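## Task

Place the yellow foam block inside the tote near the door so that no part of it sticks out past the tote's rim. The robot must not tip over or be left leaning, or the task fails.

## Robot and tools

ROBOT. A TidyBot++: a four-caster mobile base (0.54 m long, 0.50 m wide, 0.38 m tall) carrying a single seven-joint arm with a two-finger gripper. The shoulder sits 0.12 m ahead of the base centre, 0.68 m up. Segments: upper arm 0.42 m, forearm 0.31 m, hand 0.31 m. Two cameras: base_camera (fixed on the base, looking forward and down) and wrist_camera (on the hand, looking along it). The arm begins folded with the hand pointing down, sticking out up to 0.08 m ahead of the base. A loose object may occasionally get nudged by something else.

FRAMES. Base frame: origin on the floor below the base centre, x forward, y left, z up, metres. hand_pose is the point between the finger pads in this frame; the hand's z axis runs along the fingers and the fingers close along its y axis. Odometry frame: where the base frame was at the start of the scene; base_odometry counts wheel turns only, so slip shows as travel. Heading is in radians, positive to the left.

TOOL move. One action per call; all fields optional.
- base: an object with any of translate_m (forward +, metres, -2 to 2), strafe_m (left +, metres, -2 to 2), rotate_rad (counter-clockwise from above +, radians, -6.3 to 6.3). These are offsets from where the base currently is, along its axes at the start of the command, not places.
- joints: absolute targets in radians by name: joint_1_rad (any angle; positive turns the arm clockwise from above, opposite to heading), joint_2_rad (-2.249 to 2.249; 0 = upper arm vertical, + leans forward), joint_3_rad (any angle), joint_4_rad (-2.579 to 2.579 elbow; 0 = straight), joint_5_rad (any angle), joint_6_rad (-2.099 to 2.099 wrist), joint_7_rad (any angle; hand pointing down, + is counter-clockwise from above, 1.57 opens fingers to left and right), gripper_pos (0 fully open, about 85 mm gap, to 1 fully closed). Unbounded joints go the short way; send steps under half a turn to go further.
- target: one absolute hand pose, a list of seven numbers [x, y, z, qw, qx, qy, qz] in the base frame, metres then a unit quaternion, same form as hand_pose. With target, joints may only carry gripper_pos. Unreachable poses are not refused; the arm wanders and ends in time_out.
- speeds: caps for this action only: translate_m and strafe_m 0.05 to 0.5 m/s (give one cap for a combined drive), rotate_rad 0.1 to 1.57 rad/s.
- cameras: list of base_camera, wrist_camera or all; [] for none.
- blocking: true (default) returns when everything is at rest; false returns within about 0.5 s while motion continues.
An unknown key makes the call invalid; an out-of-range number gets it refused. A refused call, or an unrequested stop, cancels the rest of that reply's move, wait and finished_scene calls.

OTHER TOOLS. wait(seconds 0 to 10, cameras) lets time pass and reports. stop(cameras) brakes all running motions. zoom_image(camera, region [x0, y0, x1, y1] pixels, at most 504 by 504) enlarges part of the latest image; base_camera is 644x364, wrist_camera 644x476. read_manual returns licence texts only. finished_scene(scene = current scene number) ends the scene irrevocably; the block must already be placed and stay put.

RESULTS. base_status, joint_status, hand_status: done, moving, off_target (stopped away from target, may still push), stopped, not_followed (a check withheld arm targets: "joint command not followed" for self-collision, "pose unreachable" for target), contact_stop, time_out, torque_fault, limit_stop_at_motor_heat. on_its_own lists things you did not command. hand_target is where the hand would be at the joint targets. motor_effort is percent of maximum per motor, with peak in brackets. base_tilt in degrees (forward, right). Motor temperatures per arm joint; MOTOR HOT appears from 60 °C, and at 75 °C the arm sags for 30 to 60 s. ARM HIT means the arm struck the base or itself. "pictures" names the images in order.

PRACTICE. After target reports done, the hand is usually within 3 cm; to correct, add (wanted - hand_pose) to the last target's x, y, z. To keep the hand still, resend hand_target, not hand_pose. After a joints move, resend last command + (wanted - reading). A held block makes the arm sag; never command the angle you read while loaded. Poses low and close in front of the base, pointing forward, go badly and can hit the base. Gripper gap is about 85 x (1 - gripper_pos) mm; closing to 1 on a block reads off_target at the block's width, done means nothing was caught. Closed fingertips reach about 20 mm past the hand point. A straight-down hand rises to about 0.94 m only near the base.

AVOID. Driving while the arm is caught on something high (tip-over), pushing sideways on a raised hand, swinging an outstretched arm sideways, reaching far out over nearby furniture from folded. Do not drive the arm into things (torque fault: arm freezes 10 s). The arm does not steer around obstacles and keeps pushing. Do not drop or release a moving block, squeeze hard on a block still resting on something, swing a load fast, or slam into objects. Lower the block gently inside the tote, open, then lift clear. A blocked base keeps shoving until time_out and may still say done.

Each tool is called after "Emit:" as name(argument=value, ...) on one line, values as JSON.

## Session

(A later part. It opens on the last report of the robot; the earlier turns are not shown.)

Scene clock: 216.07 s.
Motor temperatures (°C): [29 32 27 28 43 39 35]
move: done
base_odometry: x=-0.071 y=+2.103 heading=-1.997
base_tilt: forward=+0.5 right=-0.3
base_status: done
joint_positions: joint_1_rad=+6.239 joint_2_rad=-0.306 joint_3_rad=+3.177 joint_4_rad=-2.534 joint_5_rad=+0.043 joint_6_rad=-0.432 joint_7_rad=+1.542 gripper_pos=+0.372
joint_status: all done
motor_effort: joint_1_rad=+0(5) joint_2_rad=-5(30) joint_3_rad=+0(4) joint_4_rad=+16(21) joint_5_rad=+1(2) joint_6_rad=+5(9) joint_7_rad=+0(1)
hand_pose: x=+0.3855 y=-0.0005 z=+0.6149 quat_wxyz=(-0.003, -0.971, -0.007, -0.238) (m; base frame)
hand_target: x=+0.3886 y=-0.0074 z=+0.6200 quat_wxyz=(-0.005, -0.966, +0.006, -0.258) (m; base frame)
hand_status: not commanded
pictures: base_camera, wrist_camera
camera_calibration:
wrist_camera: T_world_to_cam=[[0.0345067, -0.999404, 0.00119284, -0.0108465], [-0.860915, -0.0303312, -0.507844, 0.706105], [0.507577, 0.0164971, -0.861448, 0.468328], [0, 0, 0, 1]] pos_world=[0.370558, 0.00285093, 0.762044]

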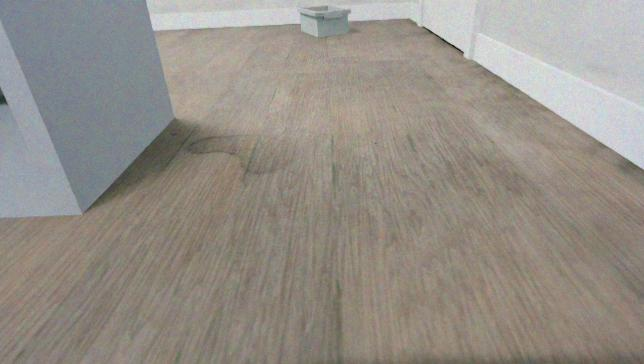

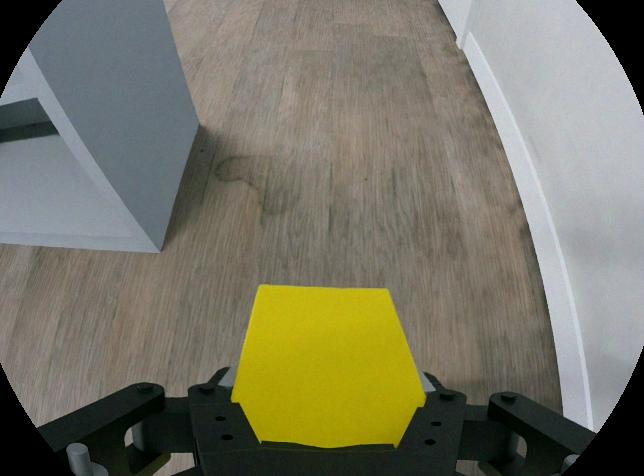

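Emit:
move(base={"translate_m": 1.5})

Scene clock: 222.73 s.
Motor temperatures (°C): [29 32 27 28 43 39 34]
move: done
base_odometry: x=-0.690 y=+0.737 heading=-1.997
base_tilt: forward=+0.5 right=-0.4
base_status: done
joint_positions: joint_1_rad=+6.239 joint_2_rad=-0.313 joint_3_rad=+3.177 joint_4_rad=-2.537 joint_5_rad=+0.043 joint_6_rad=-0.428 joint_7_rad=+1.542 gripper_pos=+0.372
joint_status: not commanded
motor_effort: joint_1_rad=+0(1) joint_2_rad=-5(7) joint_3_rad=+0(0) joint_4_rad=+16(17) joint_5_rad=+1(1) joint_6_rad=+5(5) joint_7_rad=+0(1)
hand_pose: x=+0.3857 y=-0.0005 z=+0.6163 quat_wxyz=(-0.003, -0.970, -0.007, -0.242) (m; base frame)
hand_target: x=+0.3886 y=-0.0074 z=+0.6200 quat_wxyz=(-0.005, -0.966, +0.006, -0.258) (m; base frame)
hand_status: not commanded
pictures: base_camera, wrist_camera
camera_calibration:
wrist_camera: T_world_to_cam=[[0.034529, -0.999403, 0.00103177, -0.0107028], [-0.856697, -0.0301302, -0.51494, 0.709762], [0.514664, 0.0168964, -0.857226, 0.463968], [0, 0, 0, 1]] pos_world=[0.369632, 0.00284945, 0.763221]

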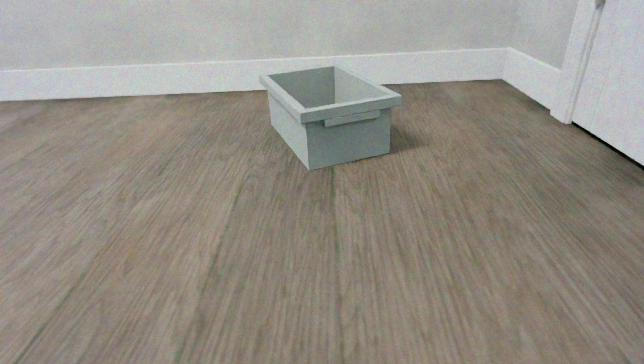

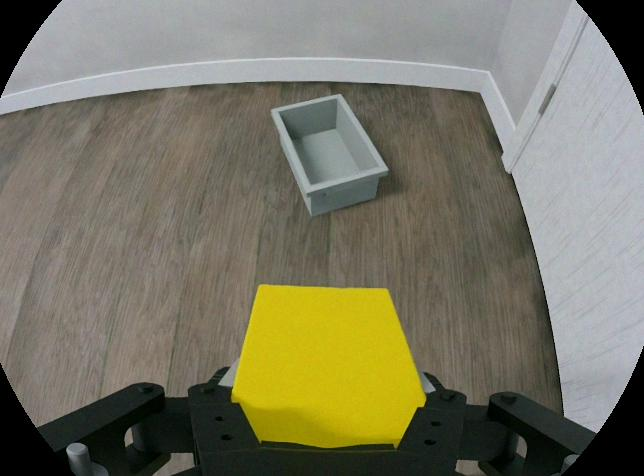

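Emit:
move(base={"translate_m": 0.467, "strafe_m": -0.207, "rotate_rad": 0.38}, joints={"joint_1_rad": 6.27, "joint_2_rad": 1.235, "joint_4_rad": -1.475, "joint_6_rad": -0.58}, speeds={"translate_m": 0.25})

Scene clock: 239.43 s.
Motor temperatures (°C): [29 32 27 28 43 39 34]
move: done
base_odometry: x=-1.071 y=+0.398 heading=-1.617
base_tilt: forward=+0.5 right=-0.4
base_status: done
joint_positions: joint_1_rad=+6.262 joint_2_rad=+1.207 joint_3_rad=+3.177 joint_4_rad=-1.491 joint_5_rad=+0.043 joint_6_rad=-0.544 joint_7_rad=+1.542 gripper_pos=+0.372
joint_status: all done
motor_effort: joint_1_rad=+1(3) joint_2_rad=-44(46) joint_3_rad=+0(2) joint_4_rad=+6(17) joint_5_rad=+1(1) joint_6_rad=-1(6) joint_7_rad=+0(1)
hand_pose: x=+0.6165 y=-0.0160 z=+0.2382 quat_wxyz=(-0.028, -0.998, -0.008, +0.050) (m; base frame)
hand_target: x=+0.6021 y=-0.0241 z=+0.2274 quat_wxyz=(-0.031, -0.997, -0.003, +0.074) (m; base frame)
hand_status: not commanded
pictures: base_camera, wrist_camera
camera_calibration:
wrist_camera: T_world_to_cam=[[0.0325776, -0.998871, 0.0345738, -0.0406862], [-0.998342, -0.0308787, 0.0485848, 0.665305], [-0.0474623, -0.0360992, -0.998221, 0.400699], [0, 0, 0, 1]] pos_world=[0.684545, -0.00563159, 0.369069]

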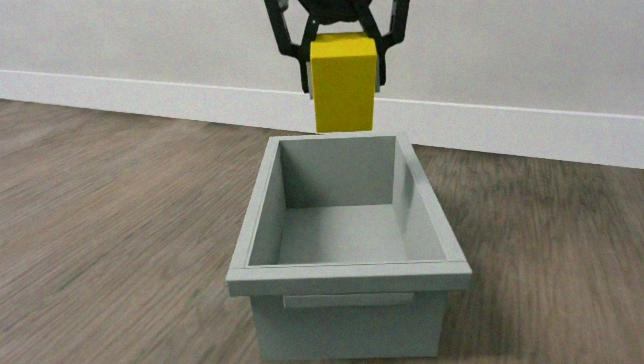

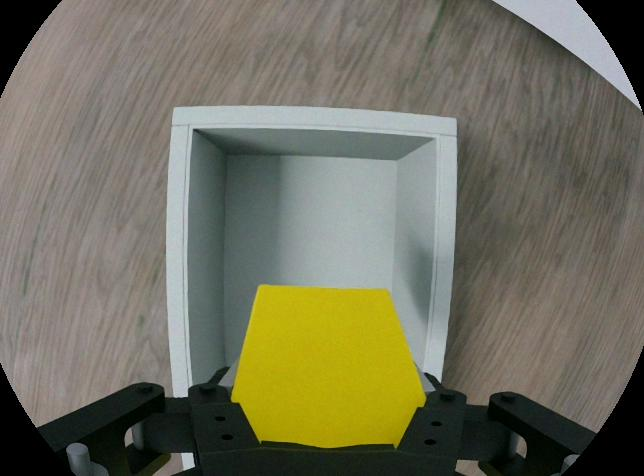

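Emit:
move(base={"strafe_m": 0.006}, joints={"joint_2_rad": 1.434, "joint_4_rad": -1.35, "joint_6_rad": -0.52})

Emit:
move(joints={"joint_2_rad": 1.63, "joint_4_rad": -1.17, "joint_6_rad": -0.50})

Scene clock: 247.80 s.
Motor temperatures (°C): [29 32 27 28 43 39 34]
move: done
base_odometry: x=-1.065 y=+0.398 heading=-1.617
base_tilt: forward=+0.5 right=-0.3
base_status: done
joint_positions: joint_1_rad=+6.263 joint_2_rad=+1.420 joint_3_rad=+3.177 joint_4_rad=-1.368 joint_5_rad=+0.043 joint_6_rad=-0.543 joint_7_rad=+1.542 gripper_pos=+0.372
joint_status: all done
motor_effort: joint_1_rad=+0(4) joint_2_rad=-44(48) joint_3_rad=+0(2) joint_4_rad=+4(6) joint_5_rad=+1(1) joint_6_rad=-1(2) joint_7_rad=+0(1)
hand_pose: x=+0.5857 y=-0.0173 z=+0.1447 quat_wxyz=(-0.029, -0.995, -0.011, +0.094) (m; base frame)
hand_target: x=+0.5960 y=-0.0242 z=+0.1378 quat_wxyz=(-0.031, -0.996, -0.007, +0.081) (m; base frame)
hand_status: not commanded
pictures: base_camera, wrist_camera
camera_calibration:
wrist_camera: T_world_to_cam=[[0.0392659, -0.998639, 0.0343336, -0.0415653], [-0.989893, -0.0341901, 0.137633, 0.621271], [-0.136272, -0.0393908, -0.989888, 0.356596], [0, 0, 0, 1]] pos_world=[0.665218, -0.00622081, 0.268909]

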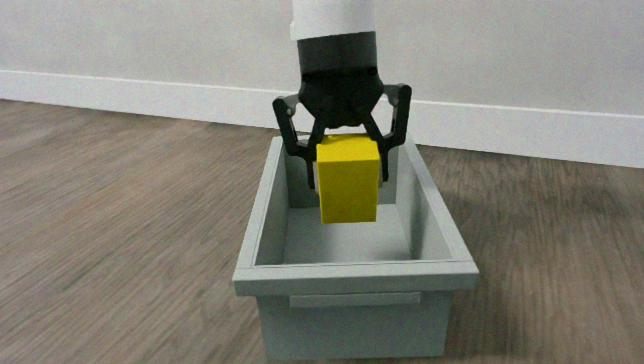

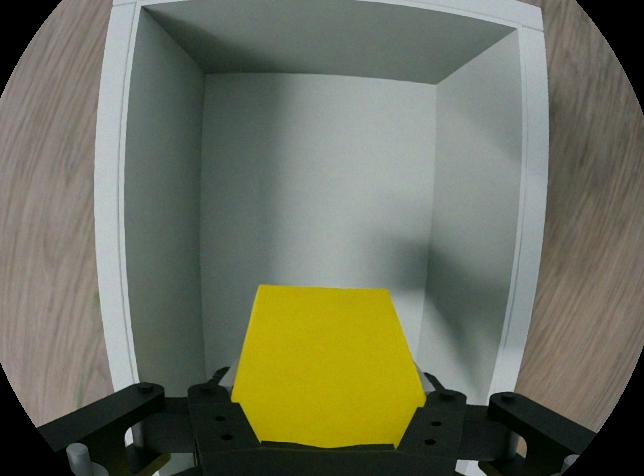

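Scene clock: 249.30 s.
Motor temperatures (°C): [29 32 27 28 43 39 34]
move: done
base_odometry: x=-1.065 y=+0.398 heading=-1.617
base_tilt: forward=+0.5 right=-0.4
base_status: not commanded
joint_positions: joint_1_rad=+6.263 joint_2_rad=+1.614 joint_3_rad=+3.177 joint_4_rad=-1.188 joint_5_rad=+0.043 joint_6_rad=-0.533 joint_7_rad=+1.542 gripper_pos=+0.372
joint_status: all done
motor_effort: joint_1_rad=+0(1) joint_2_rad=-44(48) joint_3_rad=+0(0) joint_4_rad=+4(6) joint_5_rad=+1(1) joint_6_rad=-1(2) joint_7_rad=+0(1)
hand_pose: x=+0.5849 y=-0.0172 z=+0.0619 quat_wxyz=(-0.029, -0.995, -0.014, +0.096) (m; base frame)
hand_target: x=+0.5957 y=-0.0237 z=+0.0536 quat_wxyz=(-0.031, -0.996, -0.012, +0.079) (m; base frame)
hand_status: not commanded
pictures: base_camera, wrist_camera
camera_calibration:
wrist_camera: T_world_to_cam=[[0.0462629, -0.998343, 0.0342114, -0.0426272], [-0.989132, -0.0409976, 0.141196, 0.631143], [-0.139559, -0.0403717, -0.98939, 0.276399], [0, 0, 0, 1]] pos_world=[0.66483, -0.00552257, 0.18581]

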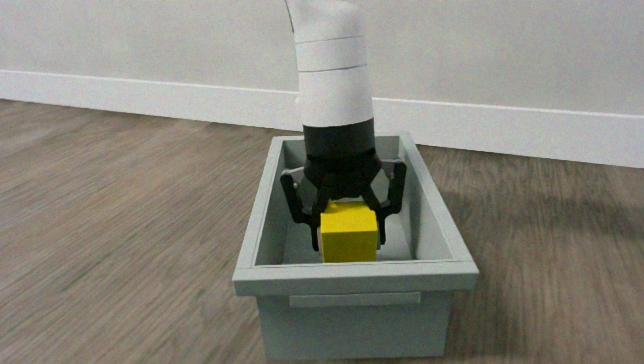

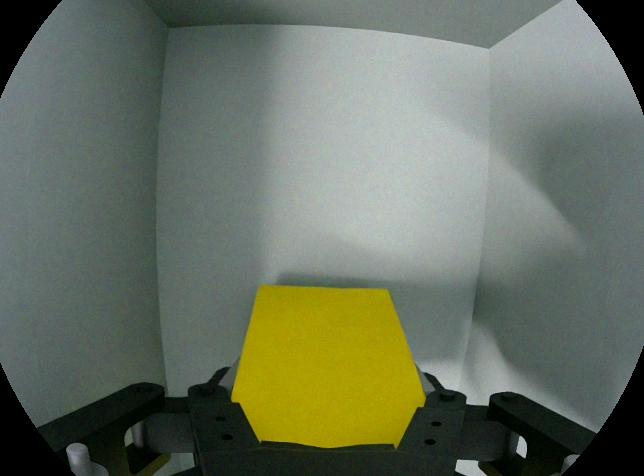

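Emit:
move(joints={"joint_2_rad": 1.648}, cameras=[])

Emit:
move(joints={"joint_2_rad": 1.662}, cameras=["base_camera"])

Scene clock: 252.20 s.
Motor temperatures (°C): [29 32 27 28 43 39 34]
move: done
base_odometry: x=-1.065 y=+0.398 heading=-1.617
base_tilt: forward=+0.5 right=-0.4
base_status: not commanded
joint_positions: joint_1_rad=+6.263 joint_2_rad=+1.621 joint_3_rad=+3.177 joint_4_rad=-1.187 joint_5_rad=+0.043 joint_6_rad=-0.533 joint_7_rad=+1.542 gripper_pos=+0.372
joint_status: all done
motor_effort: joint_1_rad=+0(1) joint_2_rad=-44(45) joint_3_rad=+0(0) joint_4_rad=+3(4) joint_5_rad=+1(1) joint_6_rad=-2(2) joint_7_rad=+0(1)
hand_pose: x=+0.5811 y=-0.0172 z=+0.0588 quat_wxyz=(-0.029, -0.995, -0.015, +0.099) (m; base frame)
hand_target: x=+0.5843 y=-0.0239 z=+0.0451 quat_wxyz=(-0.031, -0.996, -0.012, +0.088) (m; base frame)
hand_status: not commanded
pictures: none
No camera images: "cameras" was empty.

Scene clock: 252.73 s.
Motor temperatures (°C): [29 32 27 28 43 39 34]
move: off_target
base_odometry: x=-1.065 y=+0.398 heading=-1.617
base_tilt: forward=+0.5 right=-0.4
base_status: not commanded
joint_positions: joint_1_rad=+6.263 joint_2_rad=+1.623 joint_3_rad=+3.177 joint_4_rad=-1.186 joint_5_rad=+0.043 joint_6_rad=-0.533 joint_7_rad=+1.542 gripper_pos=+0.372
joint_status: joint_2_rad off_target (ended at +1.623, target +1.662)
motor_effort: joint_1_rad=+0(1) joint_2_rad=-39(44) joint_3_rad=+0(0) joint_4_rad=+4(5) joint_5_rad=+1(1) joint_6_rad=+1(2) joint_7_rad=-1(1)
hand_pose: x=+0.5806 y=-0.0173 z=+0.0580 quat_wxyz=(-0.029, -0.995, -0.015, +0.099) (m; base frame)
hand_target: x=+0.5754 y=-0.0240 z=+0.0387 quat_wxyz=(-0.031, -0.995, -0.012, +0.095) (m; base frame)
hand_status: not commanded
pictures: base_camera

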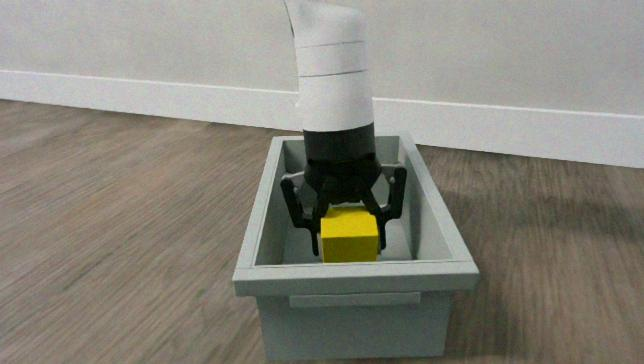

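Emit:
move(joints={"joint_2_rad": 1.645, "gripper_pos": 0.2}, cameras=[])

Emit:
move(joints={"joint_2_rad": 1.434, "joint_4_rad": -1.35, "joint_6_rad": -0.52}, cameras=[])

Emit:
move(joints={"joint_2_rad": 1.2, "joint_4_rad": -1.47, "joint_6_rad": -0.58})

Scene clock: 256.73 s.
Motor temperatures (°C): [29 32 27 28 43 39 34]
move: done
base_odometry: x=-1.065 y=+0.398 heading=-1.617
base_tilt: forward=+0.5 right=-0.4
base_status: not commanded
joint_positions: joint_1_rad=+6.263 joint_2_rad=+1.623 joint_3_rad=+3.177 joint_4_rad=-1.182 joint_5_rad=+0.043 joint_6_rad=-0.525 joint_7_rad=+1.542 gripper_pos=+0.200
joint_status: all done
motor_effort: joint_1_rad=+0(1) joint_2_rad=-44(44) joint_3_rad=+0(1) joint_4_rad=+3(5) joint_5_rad=+1(1) joint_6_rad=-1(2) joint_7_rad=+0(1)
hand_pose: x=+0.5855 y=-0.0171 z=+0.0577 quat_wxyz=(-0.029, -0.995, -0.015, +0.093) (m; base frame)
hand_target: x=+0.5862 y=-0.0238 z=+0.0465 quat_wxyz=(-0.031, -0.996, -0.012, +0.086) (m; base frame)
hand_status: not commanded
pictures: none
No camera images: "cameras" was empty.

Scene clock: 258.27 s.
Motor temperatures (°C): [29 32 27 28 43 39 34]
move: done
base_odometry: x=-1.065 y=+0.398 heading=-1.617
base_tilt: forward=+0.5 right=-0.4
base_status: not commanded
joint_positions: joint_1_rad=+6.263 joint_2_rad=+1.431 joint_3_rad=+3.177 joint_4_rad=-1.332 joint_5_rad=+0.043 joint_6_rad=-0.525 joint_7_rad=+1.542 gripper_pos=+0.200
joint_status: all done
motor_effort: joint_1_rad=+0(1) joint_2_rad=-44(47) joint_3_rad=+0(0) joint_4_rad=+5(6) joint_5_rad=+1(1) joint_6_rad=-1(2) joint_7_rad=+0(1)
hand_pose: x=+0.6070 y=-0.0168 z=+0.1404 quat_wxyz=(-0.028, -0.997, -0.011, +0.073) (m; base frame)
hand_target: x=+0.5960 y=-0.0242 z=+0.1378 quat_wxyz=(-0.031, -0.996, -0.007, +0.081) (m; base frame)
hand_status: not commanded
pictures: none
No camera images: "cameras" was empty.

Scene clock: 259.80 s.
Motor temperatures (°C): [29 32 27 28 43 39 34]
move: done
base_odometry: x=-1.065 y=+0.398 heading=-1.617
base_tilt: forward=+0.5 right=-0.4
base_status: not commanded
joint_positions: joint_1_rad=+6.263 joint_2_rad=+1.195 joint_3_rad=+3.177 joint_4_rad=-1.452 joint_5_rad=+0.043 joint_6_rad=-0.546 joint_7_rad=+1.542 gripper_pos=+0.200
joint_status: all done
motor_effort: joint_1_rad=+0(1) joint_2_rad=-45(48) joint_3_rad=+0(0) joint_4_rad=+6(8) joint_5_rad=+1(1) joint_6_rad=-1(2) joint_7_rad=+0(1)
hand_pose: x=+0.6440 y=-0.0160 z=+0.2488 quat_wxyz=(-0.028, -0.999, -0.008, +0.025) (m; base frame)
hand_target: x=+0.6207 y=-0.0239 z=+0.2451 quat_wxyz=(-0.031, -0.998, -0.002, +0.054) (m; base frame)
hand_status: not commanded
pictures: base_camera, wrist_camera
camera_calibration:
wrist_camera: T_world_to_cam=[[0.0313524, -0.99887, 0.0357185, -0.0413251], [-0.999508, -0.0313729, -0.0000156781, 0.705128], [0.00113625, -0.0357004, -0.999362, 0.381588], [0, 0, 0, 1]] pos_world=[0.705643, -0.00553366, 0.382832]

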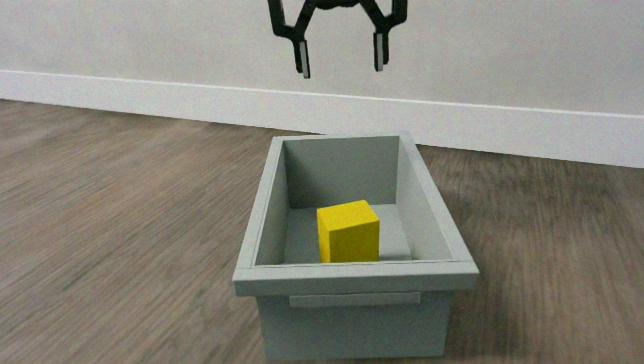

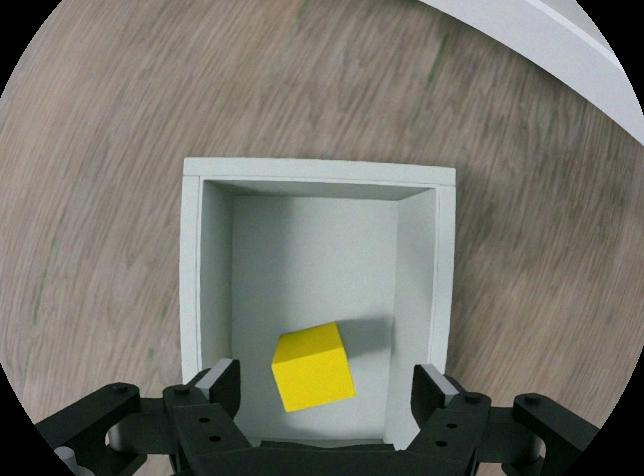

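Emit:
finished_scene(scene=3)

The scene is finished: the task was done.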